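# Re-seat and re-clamp crooked part on upright fixture plate

## Task

A part held on the vertical plate is clamped out of line. Loosen it, set it so both locating pins go into it and it bears against the side stop, then fasten it again so the clamp strap's heel sits on its step block and the cam lever is closed.

## Robot and tools

Robot: two seven-joint arms, left_arm and right_arm, each ending in a two-finger gripper. Calibrated bases in the scene frame: left_arm at (-0.009, +0.358, 0) m, right_arm at (+0.044, -0.372, 0) m, both almost unrotated. A two-camera stand is fixed to the floor behind the arms.

Frame: every pose, velocity and offset uses the scene frame. Origin at table-top height, halfway between the nominal bases; +x points forward over the table, +y toward left_arm, +z up. Arm names do not match image left/right. Reported hand positions and orientations can be off by up to a few cm, more at long reach.

Gripper geometry: fingers point along the gripper's +z axis and close along its y axis. end_effector_position is the spot between the pads when shut, roughly 2 cm behind the fingertips; closing pushes the tips about 10 mm further along +z, mostly while the pads are still more than 40 mm apart.

execute_actions(actions, cameras): actions is a list of actions; each action is a table of up to 15 rows, one per 1/30 s step; a short table repeats its final row to fill 15 steps. Each row is one list of 14 numbers in [-1, 1] covering both arms: dx, dy, dz, rx, ry, rz, opening for left_arm, then the same seven for right_arm. The six pose numbers are an offset (not a pose) from that arm's Hand target as it was when the action began, along scene axes; every row in the action is measured from that same start, not from the row before. rx, ry, rz form one rotation vector, turning about the Hand target position. Scale: 1.0 equals 0.6 m or 180 degrees. Because each new action starts from the current Hand target, sending the same offset again moves further. Six zeros hold an arm at its Hand target. opening is absolute: +1 fully open (0.084 m), -1 shut; 0 is a real command (half open), so always resend the opening you want. cameras: list of names, ["all"], or []; images arrive only when asked for or when actions is empty. An unknown name invalidates the call.

move(target, speed, blend, opening_speed, blocking, cameras): target is one 14-number row or a list of up to 15 rows, same layout and scale as above; every row is an offset from the same starting Hand targets, not chained. Grippers follow straight lines with no obstacle avoidance, take the shorter rotation, finish together, and are capped at 10 s total. speed: m/s, 0.002 to 1, default 0.25 (rotation up to twice that in rad/s); one value or one per target. blend: corner radius in m per target; 0 stops at each. opening_speed: rate of the commanded opening on the -1..1 scale per second, at least 0.2. The first row's opening is sent at the start; later rows' openings are applied on arrival, with all arms pausing. blocking=false returns after about 0.5 s while the move continues. The result adds a "move:" line: done (within 3 mm and 2 degrees), off_target, moving, held, fault, plus limits such as paced (pose clipped) or held (steps withheld). Neither done nor off_target tells you about contact. Faster moves lag, stray and hit harder.

wait(seconds 0 to 10) lets time pass holding commands. stop brakes a running move. zoom_image(camera, region [x0, y0, x1, y1] in pixels, at most 504x504) enlarges part of that camera's newest image. clear_fault(arm) releases a reported torque fault. finished_scene(scene: the current scene number) ends the scene for good; the goal must hold with the robot not touching.

Results: per gripper end_effector_position (m), end_effector_quat_wxyz, velocities (omitted when joints read "within noise"), Hand target (last commanded pose after clipping, base for the next offsets), Tool commands, grip_measured (same -1..1 scale; last Joint positions entry is the opening in m), joint torques (include gravity, noisy, offset). Wrist depth: 7x7 grid per wrist camera, rows split by " / ", mm from 172 to 3000, "-" for no value. MOTOR HOT appears at 65 °C; at 80 °C an OVER-TEMPERATURE FAULT brakes that arm for 30 s or more.

Control behaviour: each step the command is clipped to 70 mm and 16 degrees from the measured pose, so one action may fall short; grippers often rest short of Hand target and only a new command (even zeros) pursues it; send the remaining gap as an offset if needed. To stop pressing, command the target back past the gripper. A clearance check blocks arm-to-arm approaches but not fingers closing into the other arm. Big wrist turns can swing the elbow. Elbow is straight at 2.742 rad.

Gripping: command an opening clearly under grip_measured to squeeze (about 24 N per pad max); resending grip_measured holds lightly.

Torque faults: contact torque limits (N m) waist 41.8, shoulder 42, upper arm roll 26.7, elbow 26.7, forearm roll 26.7, wrist pitch 14.4, wrist roll 15; a held load counts. Reaching one, or sitting at a motor torque limit for 1 s, or sustained overload, stops the arm until clear_fault.

Avoid: dropping or releasing a moving part, anything leaving the table, fast impacts or hard pushes on the plate, pins, stop or clamp, any arm-to-arm contact or one gripper closing on the other's fingers, and long stretched or straining poses that heat motors.

Each tool is called after "Emit:" as name(argument=value, ...), one argument or row to a line, values as JSON.

## Session

Emit:
execute_actions(
  actions=[],
)

Scene clock: 0.00 s.
left_arm: end_effector_position=(+0.2621, -0.0350, +0.1309) grip_measured=+1.00 end_effector_quat_wxyz=(-0.010, +0.901, -0.418, +0.112) | right_arm: end_effector_position=(+0.3979, -0.6835, +0.3565) grip_measured=+1.00 end_effector_quat_wxyz=(+0.038, -0.222, +0.974, -0.010)
Joint positions: left_arm=[-0.962 0.045 -0.029 0.813 0.246 0.603 -0.33 0.084] | right_arm=[-0.836 -0.07 0.08 1.392 0.057 1.403 1.934 0.084]
Joint velocities: within noise
Joint torques (N m): no reading
Wrist depth (mm): cam_left_wrist=[302 296 309 303 297 292 285 / 296 307 301 295 290 285 279 / 300 300 294 288 283 278 273 / 298 294 288 282 277 272 267 / 294 288 283 278 272 268 262 / 287 282 276 272 267 262 257 / 280 275 270 266 261 256 251] | cam_right_wrist=[1391 1394 477 476 474 471 468 / 1408 1414 482 481 476 474 472 / 1428 1420 486 484 480 477 474 / 1446 491 490 486 482 479 478 / 1446 495 491 491 486 482 481 / 1458 499 498 493 491 488 485 / 1483 503 500 498 493 493 488]
Hand target: left_arm +0.2621, -0.0350, +0.1309; -0.010, +0.901, -0.418, +0.112 | right_arm +0.3979, -0.6835, +0.3565; +0.038, -0.222, +0.974, -0.010
Tool commands: left_gripper/opening=+1.0 right_gripper/opening=+1.0

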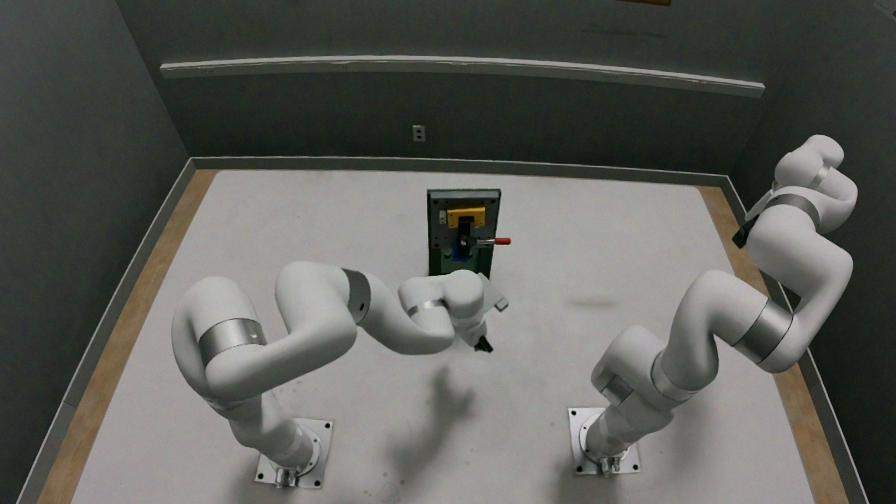

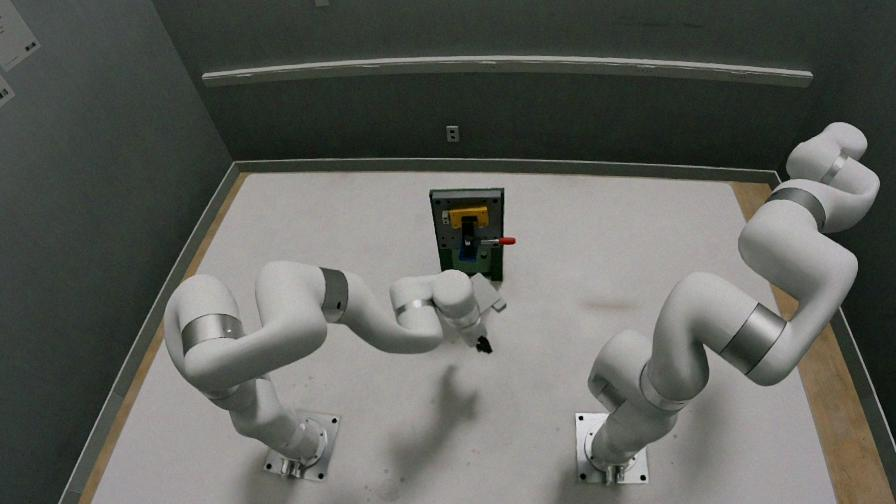

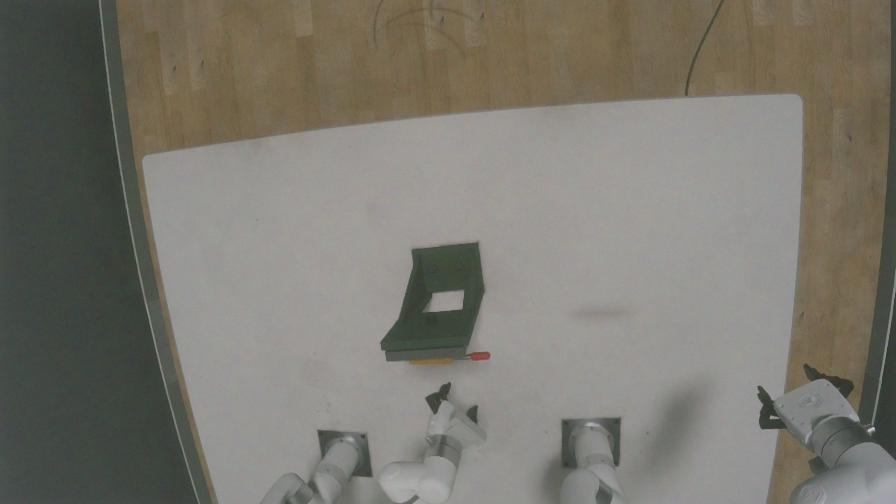

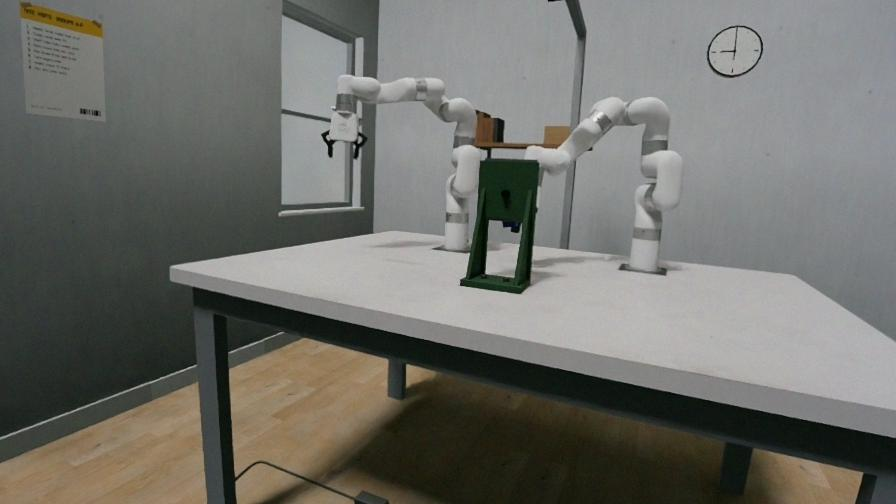

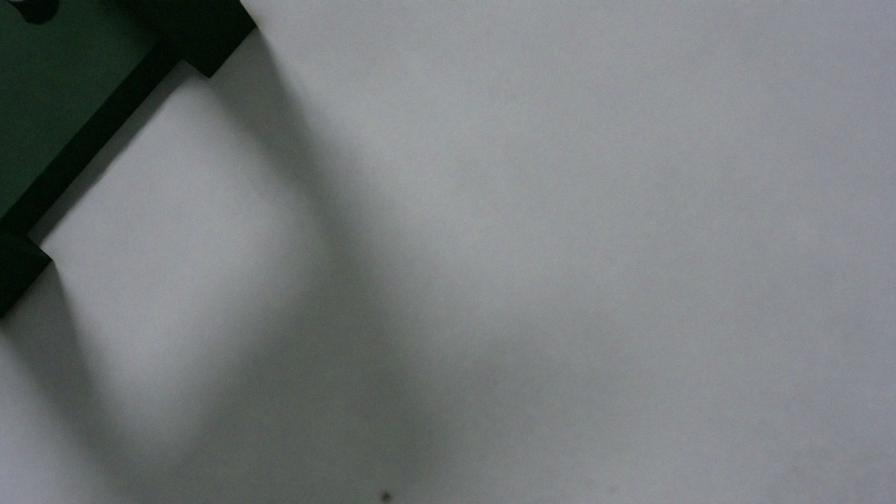

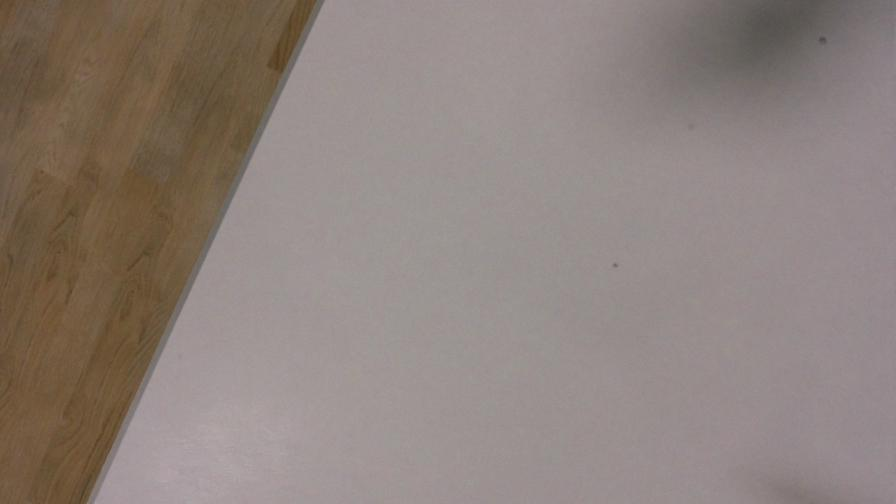

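Emit:
zoom_image(
  camera="cam_head_left",
  region=[410, 175, 530, 285],
)

Emit:
zoom_image(
  camera="cam_head_right",
  region=[410, 175, 530, 285],
)

Emit:
zoom_image(
  camera="cam_high",
  region=[360, 220, 520, 420],
)

Scaled by 4.200.

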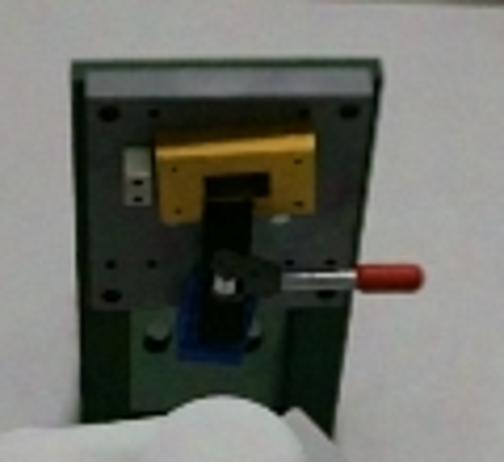

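Scaled by 4.200.

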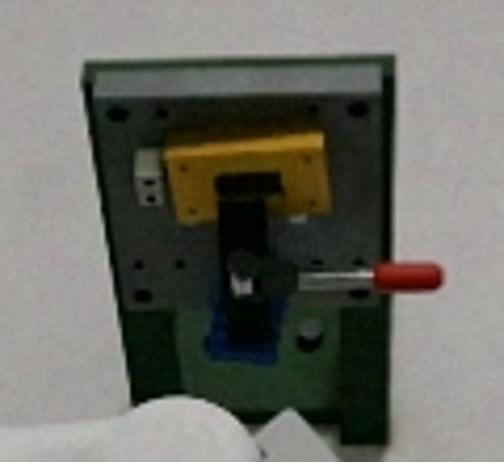

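Scaled by 2.520.

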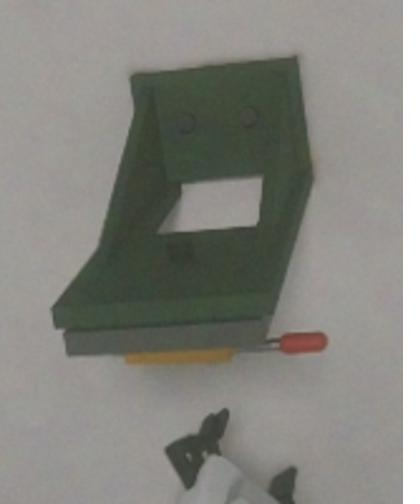

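Emit:
move(
  target=[-0.2, 0.142, 0.25, -0.213, -0.393, 0.203, 1, 0, 0, 0, 0, 0, 0, 1],
  speed=0.35,
  cameras=["cam_left_wrist","cam_head_left","cam_head_right"],
)

Scene clock: 27.57 s.
left_arm: end_effector_position=(+0.1421, +0.0502, +0.2809) grip_measured=+1.00 end_effector_quat_wxyz=(+0.000, +0.707, -0.001, +0.707) | right_arm: end_effector_position=(+0.3979, -0.6835, +0.3565) grip_measured=+1.00 end_effector_quat_wxyz=(+0.038, -0.222, +0.974, -0.010)
Joint positions: left_arm=[-0.924 -0.266 -0.958 0.504 1.196 1.595 -2.451 0.084] | right_arm=[-0.836 -0.07 0.08 1.392 0.057 1.403 1.934 0.084]
Joint torques (N m): left_arm=[9.12 -0.87 1.53 14.79 4.56 4.02 -1.46] | right_arm=[-0.28 -17.69 -0.19 18.1 -0.01 -2.25 -0.09]
Wrist depth (mm): cam_left_wrist=[2008 2008 1996 1996 2014 2014 2008 / 2008 1985 1996 2014 1996 2020 2014 / 2002 2014 2020 2008 2008 2002 2008 / 1996 1996 2014 2002 466 2002 2032 / 2002 2008 1991 480 445 2020 2032 / 2008 2014 2002 479 443 469 2020 / 2020 2008 1979 461 462 2032 2008] | cam_right_wrist=[1402 1380 476 475 473 469 469 / 1400 1408 481 479 477 476 471 / 1414 1422 485 483 480 479 474 / 1434 492 489 484 484 481 478 / 1449 495 493 490 487 484 481 / 1455 498 496 493 489 488 484 / 1487 503 501 495 494 489 488]
Hand target: left_arm +0.1421, +0.0502, +0.2809; +0.000, +0.707, -0.001, +0.707 | right_arm +0.3979, -0.6835, +0.3565; +0.038, -0.222, +0.974, -0.010
Off the commanded pose: left_arm 0.000 m, 0 deg | right_arm 0.000 m, 0 deg.
move: done
Images, in order (width x height): cam_head_left 896x504, cam_head_right 896x504, cam_left_wrist 896x504.

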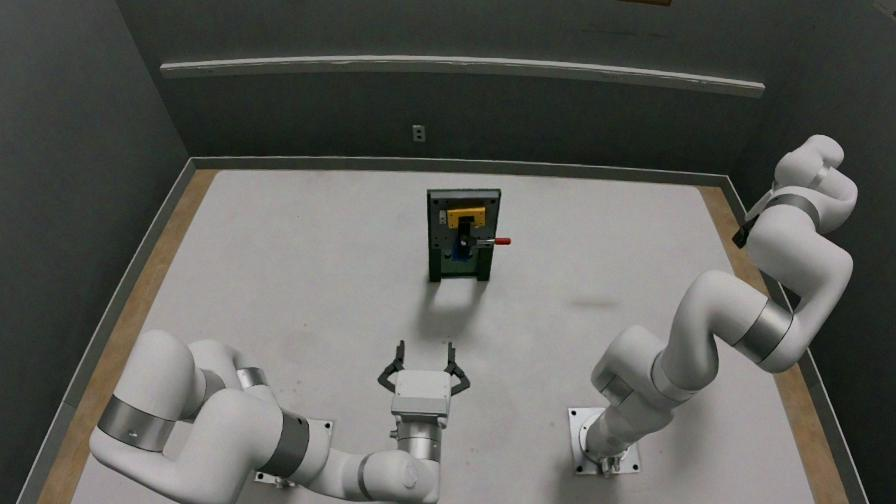

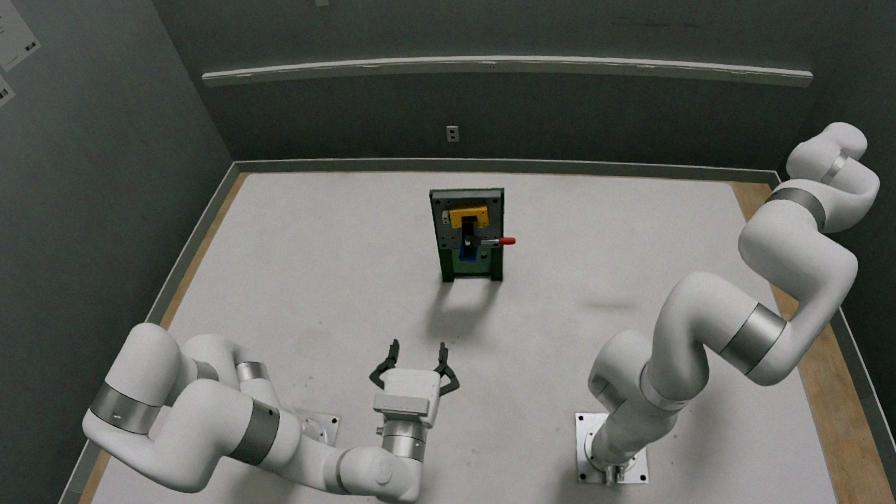

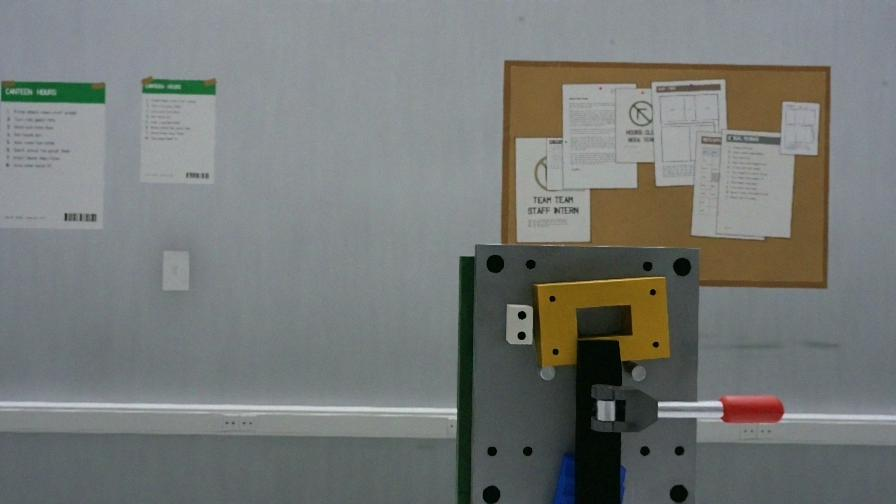

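Emit:
move(
  target=[0, -0.2, -0.2, 0, 0, 0, 1, 0, 0, 0, 0, 0, 0, 1],
  speed=0.3,
  cameras=["cam_left_wrist"],
)

Emit:
zoom_image(
  camera="cam_left_wrist",
  region=[250, 50, 650, 350],
)

Scene clock: 33.27 s.
left_arm: end_effector_position=(+0.1421, -0.0698, +0.1609) grip_measured=+1.00 end_effector_quat_wxyz=(+0.000, +0.707, -0.001, +0.707) | right_arm: end_effector_position=(+0.3979, -0.6835, +0.3565) grip_measured=+1.00 end_effector_quat_wxyz=(+0.038, -0.222, +0.974, -0.010)
Joint positions: left_arm=[-1.064 0.677 -0.816 0.964 1.594 2.081 -2.722 0.084] | right_arm=[-0.836 -0.07 0.08 1.392 0.057 1.403 1.934 0.084]
Joint torques (N m): left_arm=[-9.34 -12.66 -6.42 11.98 -0.46 4.37 -1.35] | right_arm=[-0.34 -17.05 0.03 18.56 -0.35 -2.4 -0.04]
Wrist depth (mm): cam_left_wrist=[2020 2014 1996 1996 1991 1991 2038 / 2002 1996 460 464 2002 1996 2038 / 2008 2008 459 443 1985 2014 2014 / 2008 2026 460 466 2002 2014 2038 / 2008 1996 460 464 2014 1996 2020 / 2008 2008 488 486 1957 1996 2008 / 714 722 663 665 741 748 756] | cam_right_wrist=[1405 1391 478 477 473 469 468 / 1417 1414 484 479 476 473 472 / 1437 1417 484 484 479 477 475 / 1452 490 489 487 485 481 479 / 1437 497 492 489 489 484 482 / 1446 499 496 492 490 488 486 / 1480 505 501 497 496 492 488]
Hand target: left_arm +0.1421, -0.0698, +0.1609; +0.000, +0.707, -0.001, +0.707 | right_arm +0.3979, -0.6835, +0.3565; +0.038, -0.222, +0.974, -0.010
Off the commanded pose: left_arm 0.000 m, 0 deg | right_arm 0.000 m, 0 deg.
move: done
Images, in order (width x height): cam_left_wrist 896x504.

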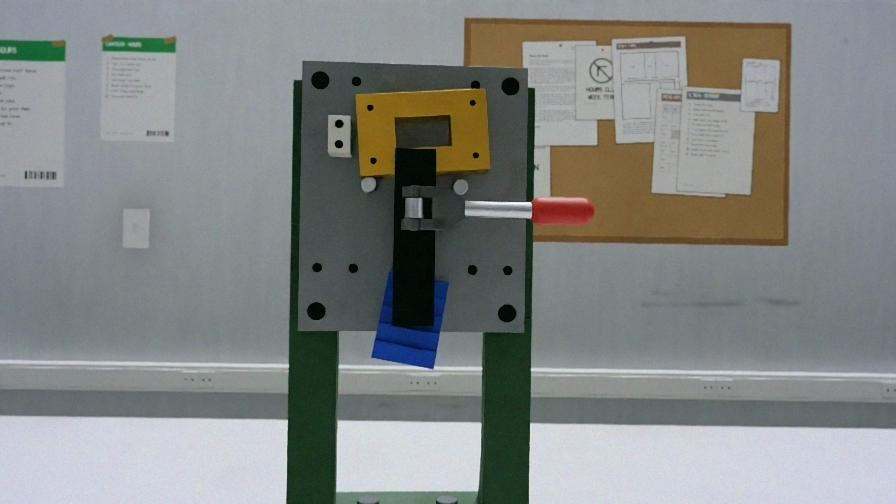

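Scaled by 1.260.

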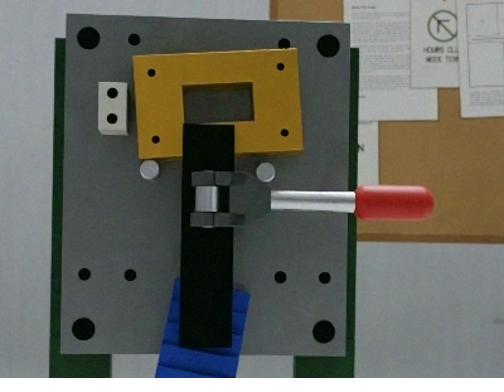

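Emit:
move(
  target=[0, 0, 0, 0, 0, 0, 1, 0.037, 0.4225, -0.261, 0.330, 0.504, -0.481, 1],
  speed=0.35,
  cameras=["cam_right_wrist","cam_head_left","cam_head_right"],
)

Scene clock: 52.93 s.
left_arm: end_effector_position=(+0.1421, -0.0698, +0.1609) grip_measured=+1.00 end_effector_quat_wxyz=(+0.000, +0.707, -0.001, +0.707) | right_arm: end_effector_position=(+0.4201, -0.4300, +0.1999) grip_measured=+1.00 end_effector_quat_wxyz=(+0.500, -0.500, -0.500, -0.501)
Joint positions: left_arm=[-1.064 0.677 -0.816 0.964 1.594 2.081 -2.722 0.084] | right_arm=[-0.75 0.525 0.006 1.167 0.939 1.985 3.647 0.084]
Joint torques (N m): left_arm=[-9.4 -13.16 -6.57 11.91 -1.24 4.31 -1.48] | right_arm=[5.49 -28.95 -2.37 8.61 4.09 0.08 1.26]
Wrist depth (mm): cam_left_wrist=[2002 1991 2002 2038 1996 2008 2020 / 2002 2020 460 463 2008 1979 2032 / 1991 2014 458 442 1996 2008 2008 / 1991 2014 460 465 2002 2032 2014 / 2008 1991 461 463 2026 2044 1996 / 1985 2002 486 486 1957 2020 2020 / 714 725 666 667 743 751 761] | cam_right_wrist=[605 2381 2422 2474 2431 2519 2474 / 613 2457 2474 2492 2448 2474 2414 / 2405 847 2465 2457 474 2474 2501 / 2414 900 2431 2474 517 2439 2528 / 2448 2439 2422 2422 476 2439 2474 / 532 1054 1402 1220 476 1237 2474 / 836 835 836 853 601 481 856]
Hand target: left_arm +0.1421, -0.0698, +0.1609; +0.000, +0.707, -0.001, +0.707 | right_arm +0.4201, -0.4300, +0.1999; +0.500, -0.500, -0.500, -0.501
Off the commanded pose: left_arm 0.000 m, 0 deg | right_arm 0.000 m, 0 deg.
move: done
Images, in order (width x height): cam_head_left 896x504, cam_head_right 896x504, cam_right_wrist 896x504.

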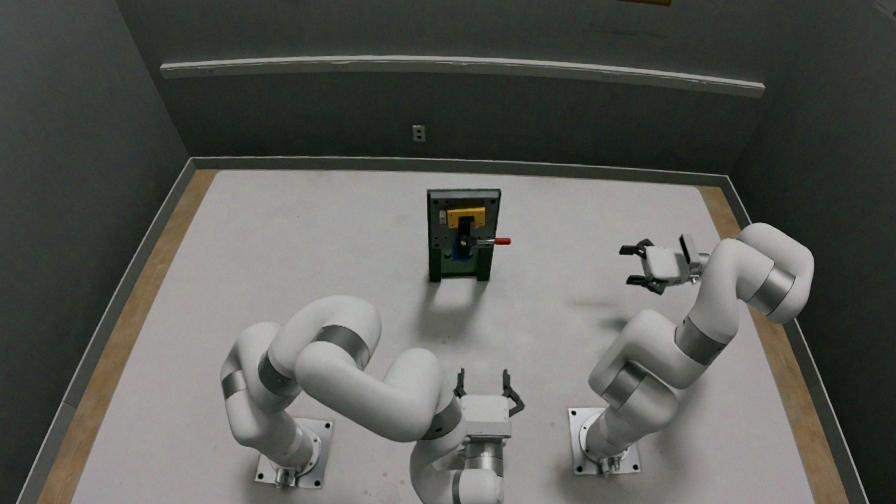

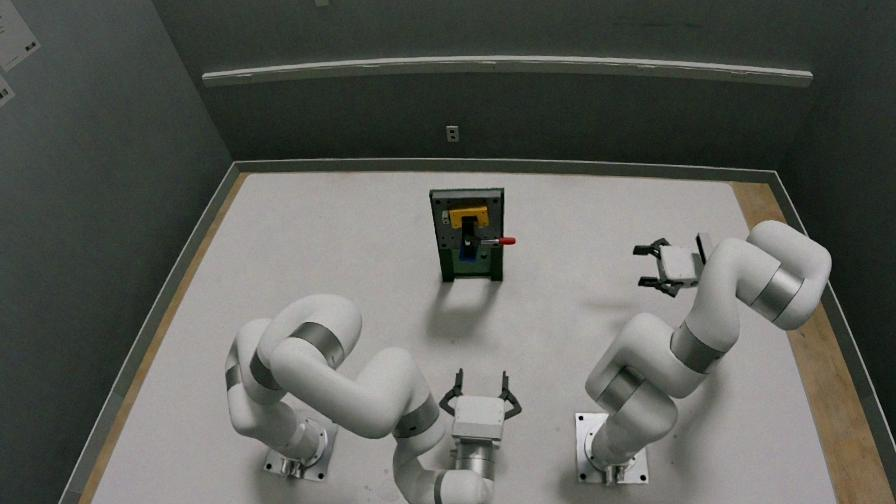

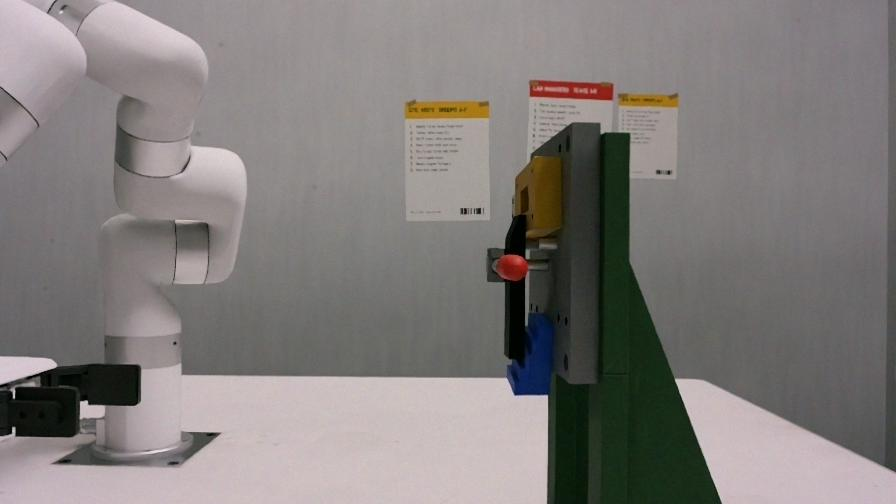

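Emit:
zoom_image(
  camera="cam_right_wrist",
  region=[450, 110, 670, 410],
)

Emit:
zoom_image(
  camera="cam_left_wrist",
  region=[340, 70, 610, 380],
)

Scaled by 1.680.

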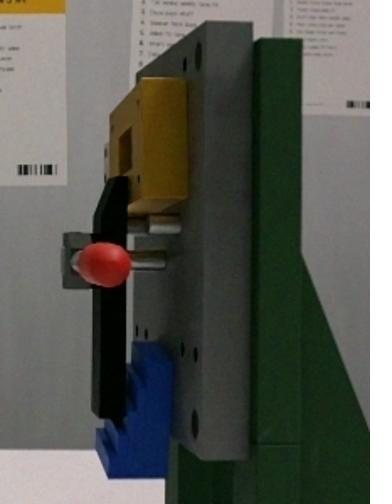

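This scene's latest camera images include none from cam_left_wrist. They are from: cam_head_left, cam_head_right, cam_right_wrist. cam_left_wrist's image comes with the result of a call that names it in "cameras".

Emit:
move(
  target=[0.25, 0.03, -0.08, 0, 0, 0, 1, 0.05, 0.2, 0.0, 0,0,0, 1],
  speed=0.3,
  cameras=["cam_right_wrist","cam_left_wrist"],
)

Emit:
zoom_image(
  camera="cam_left_wrist",
  region=[250, 50, 650, 450],
)

Emit:
zoom_image(
  camera="cam_right_wrist",
  region=[300, 50, 650, 450],
)

Scene clock: 71.57 s.
left_arm: end_effector_position=(+0.2921, -0.0518, +0.1130) grip_measured=+1.00 end_effector_quat_wxyz=(+0.000, +0.707, -0.001, +0.707) | right_arm: end_effector_position=(+0.4500, -0.3100, +0.2000) grip_measured=+1.00 end_effector_quat_wxyz=(+0.500, -0.500, -0.500, -0.501)
Joint positions: left_arm=[-0.832 0.691 -0.623 0.893 1.905 1.856 -2.748 0.084] | right_arm=[-0.589 0.417 0.118 0.976 1.139 1.781 3.667 0.084]
Joint torques (N m): left_arm=[9.46 -13.83 -4.84 11.44 4.2 -0.24 1.23] | right_arm=[5.35 -18.38 4.7 11.59 3.84 0.01 1.3]
Wrist depth (mm): cam_left_wrist=[1838 - 309 281 316 1847 1857 / 1847 - 310 281 317 1842 1862 / 1852 - 309 295 1857 1838 1852 / 1838 - 309 291 1857 1867 1857 / 1852 - 328 1857 1862 1867 1852 / 1790 1785 720 1790 741 1809 1862 / 562 566 328 580 532 591 597] | cam_right_wrist=[494 2340 2325 2333 2348 2364 2340 / 515 2286 2286 2257 381 2317 2325 / 711 786 2333 - 378 2340 2348 / 771 2348 2309 419 356 2348 2340 / 758 2309 2317 - 352 2317 2340 / 769 2325 2325 411 351 1228 2302 / 405 442 839 845 374 782 858]
Hand target: left_arm +0.2921, -0.0518, +0.1129; +0.000, +0.707, -0.001, +0.707 | right_arm +0.4501, -0.3100, +0.1999; +0.500, -0.500, -0.500, -0.501
Off the commanded pose: left_arm 0.000 m, 0 deg | right_arm 0.000 m, 0 deg.
move: done
Images, in order (width x height): cam_left_wrist 896x504, cam_right_wrist 896x504.

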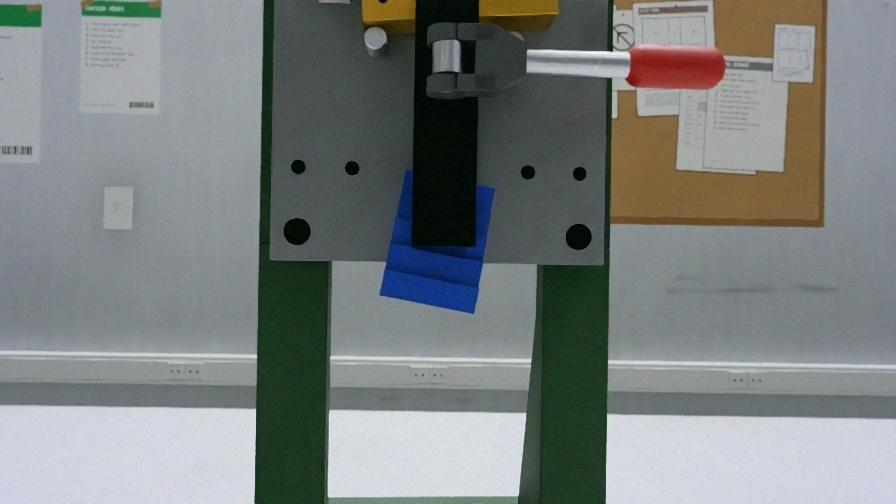

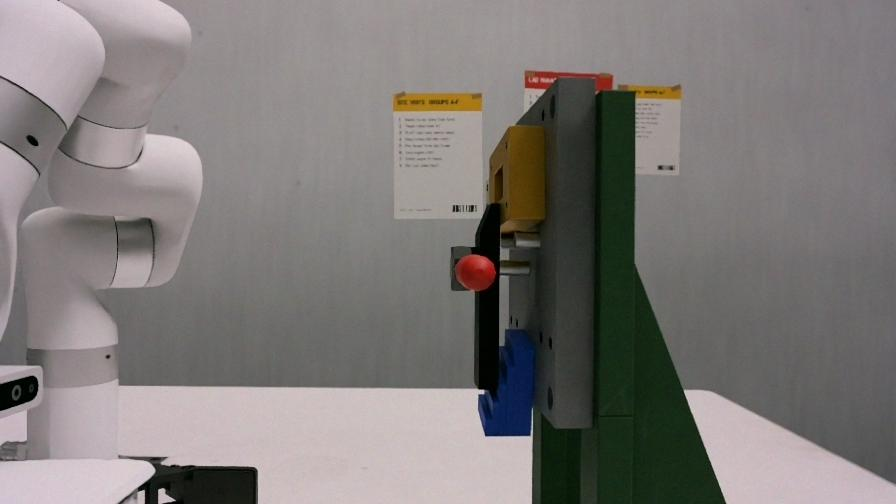

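Scaled by 1.260.

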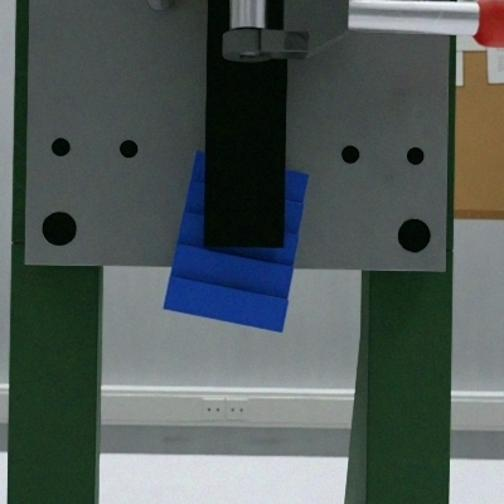

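Scaled by 1.260.

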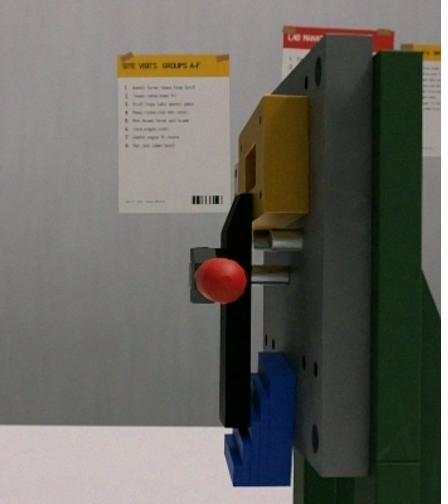

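Emit:
move(
  target=[
    [-0.02, 0, 0.13, 0.5, 0, 0, 1, -0.05, 0.05, 0.217, 0, -0.354, 0.354, 1],
    [0.05, 0.005, 0.125, -0.939, 0, 0, 1, -0.05, 0.10, 0.30, 0, -0.7071, 0.7071, 1],
  ],
  speed=0.4,
  blend=0.03,
  cameras=["all"],
)

Scene clock: 116.10 s.
left_arm: end_effector_position=(+0.3220, -0.0489, +0.1879) grip_measured=+1.00 end_effector_quat_wxyz=(+0.704, +0.068, +0.704, +0.068) | right_arm: end_effector_position=(+0.4201, -0.2500, +0.3799) grip_measured=+1.00 end_effector_quat_wxyz=(+0.001, +0.707, -0.707, +0.000)
Joint positions: left_arm=[-0.858 0.41 -0.514 0.839 1.855 1.642 0.702 0.084] | right_arm=[-0.325 -0.308 0.515 1.285 0.149 1.556 1.742 0.084]
Joint torques (N m): left_arm=[8.59 -20.22 -1.61 14.11 -1.3 -0.23 1.34] | right_arm=[5.24 -14.02 -7.3 13.9 2.53 -4.04 -1.39]
Wrist depth (mm): cam_left_wrist=[272 295 308 323 336 312 516 / 377 406 307 434 585 301 1828 / 574 690 - 1785 - 300 1838 / 1799 1818 - 1813 1833 300 1842 / 1809 1818 - 1828 1823 300 1833 / 1828 1804 - 305 255 280 1818 / 1804 1790 - 285 250 280 1833] | cam_right_wrist=[509 512 511 511 512 512 514 / 510 512 512 511 513 515 516 / 510 512 513 512 514 514 516 / 512 509 511 512 513 515 513 / 510 511 513 513 512 512 514 / 512 511 511 512 514 514 514 / 510 512 513 514 514 516 512]
Hand target: left_arm +0.3221, -0.0488, +0.1879; +0.704, +0.068, +0.704, +0.069 | right_arm +0.4201, -0.2500, +0.3799; +0.001, +0.707, -0.707, +0.000
Off the commanded pose: left_arm 0.000 m, 0 deg | right_arm 0.000 m, 0 deg.
move: done

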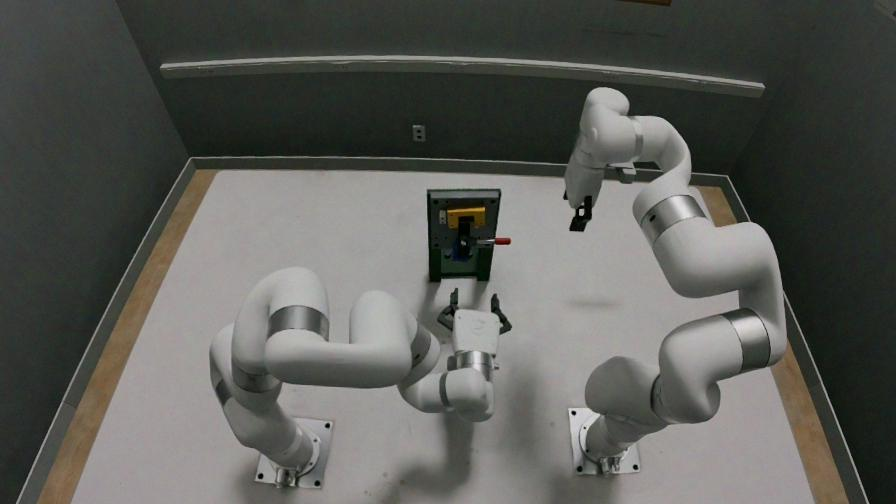

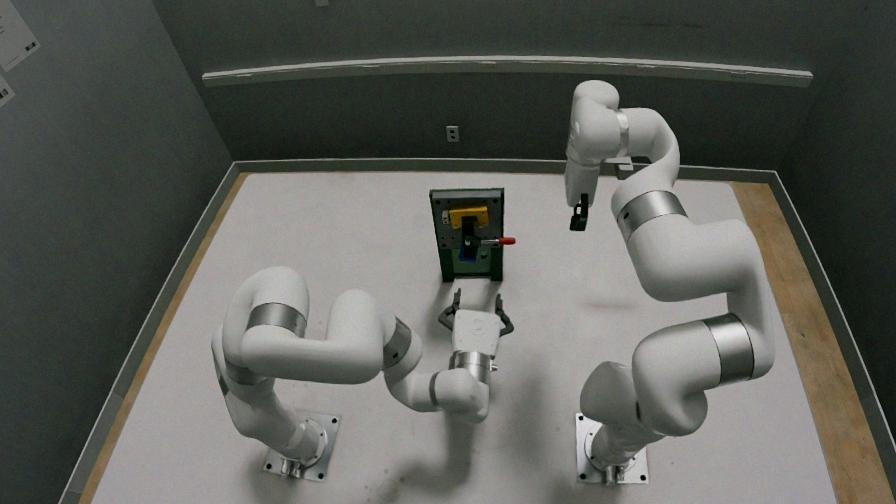

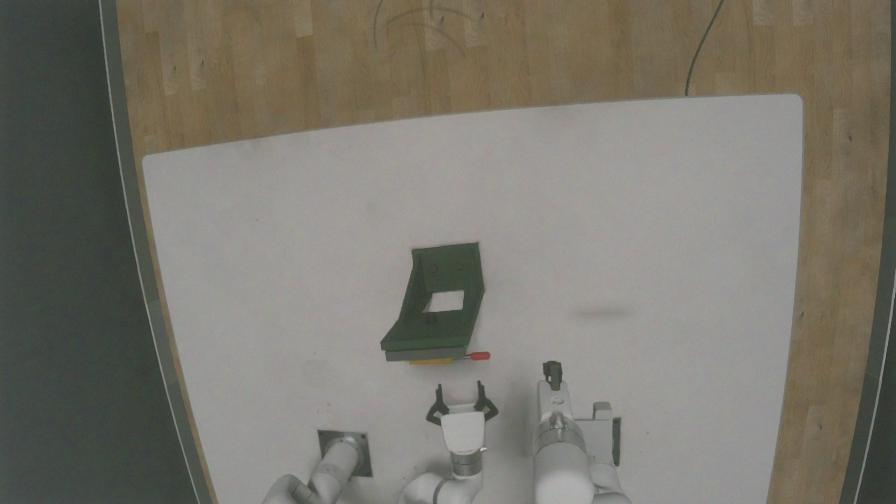

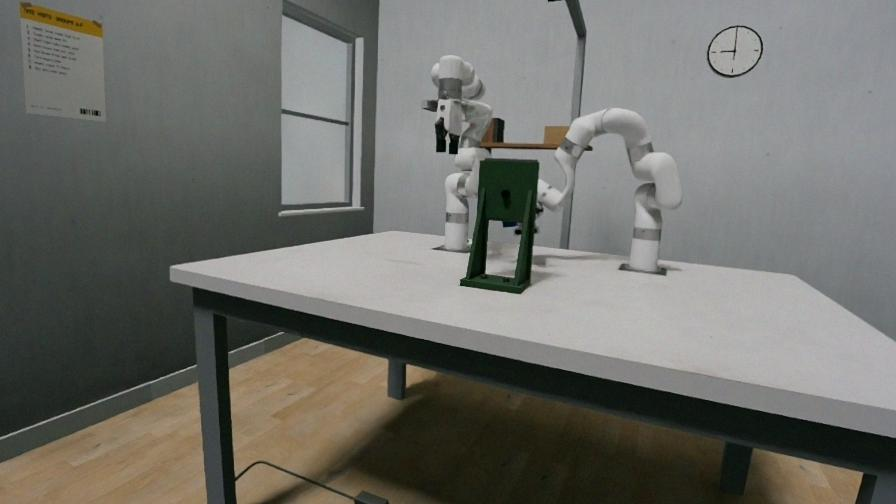

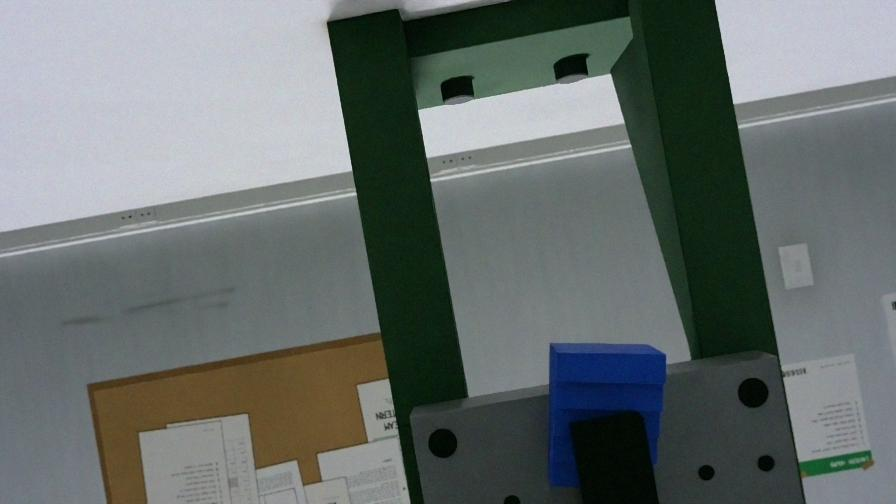

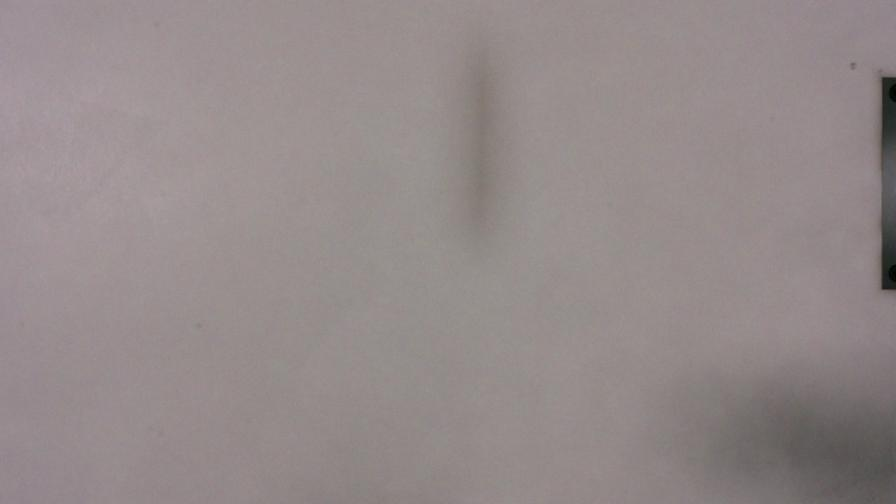

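Emit:
zoom_image(
  camera="cam_head_left",
  region=[410, 175, 540, 355],
)

Emit:
zoom_image(
  camera="cam_low",
  region=[400, 80, 600, 300],
)

Scaled by 2.800.

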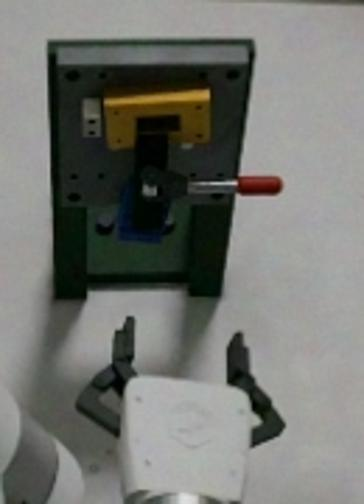

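Scaled by 2.291.

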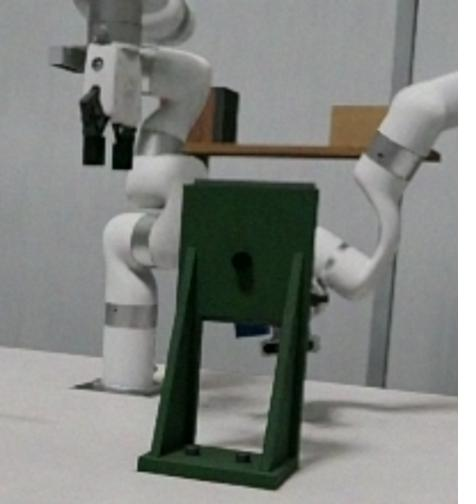

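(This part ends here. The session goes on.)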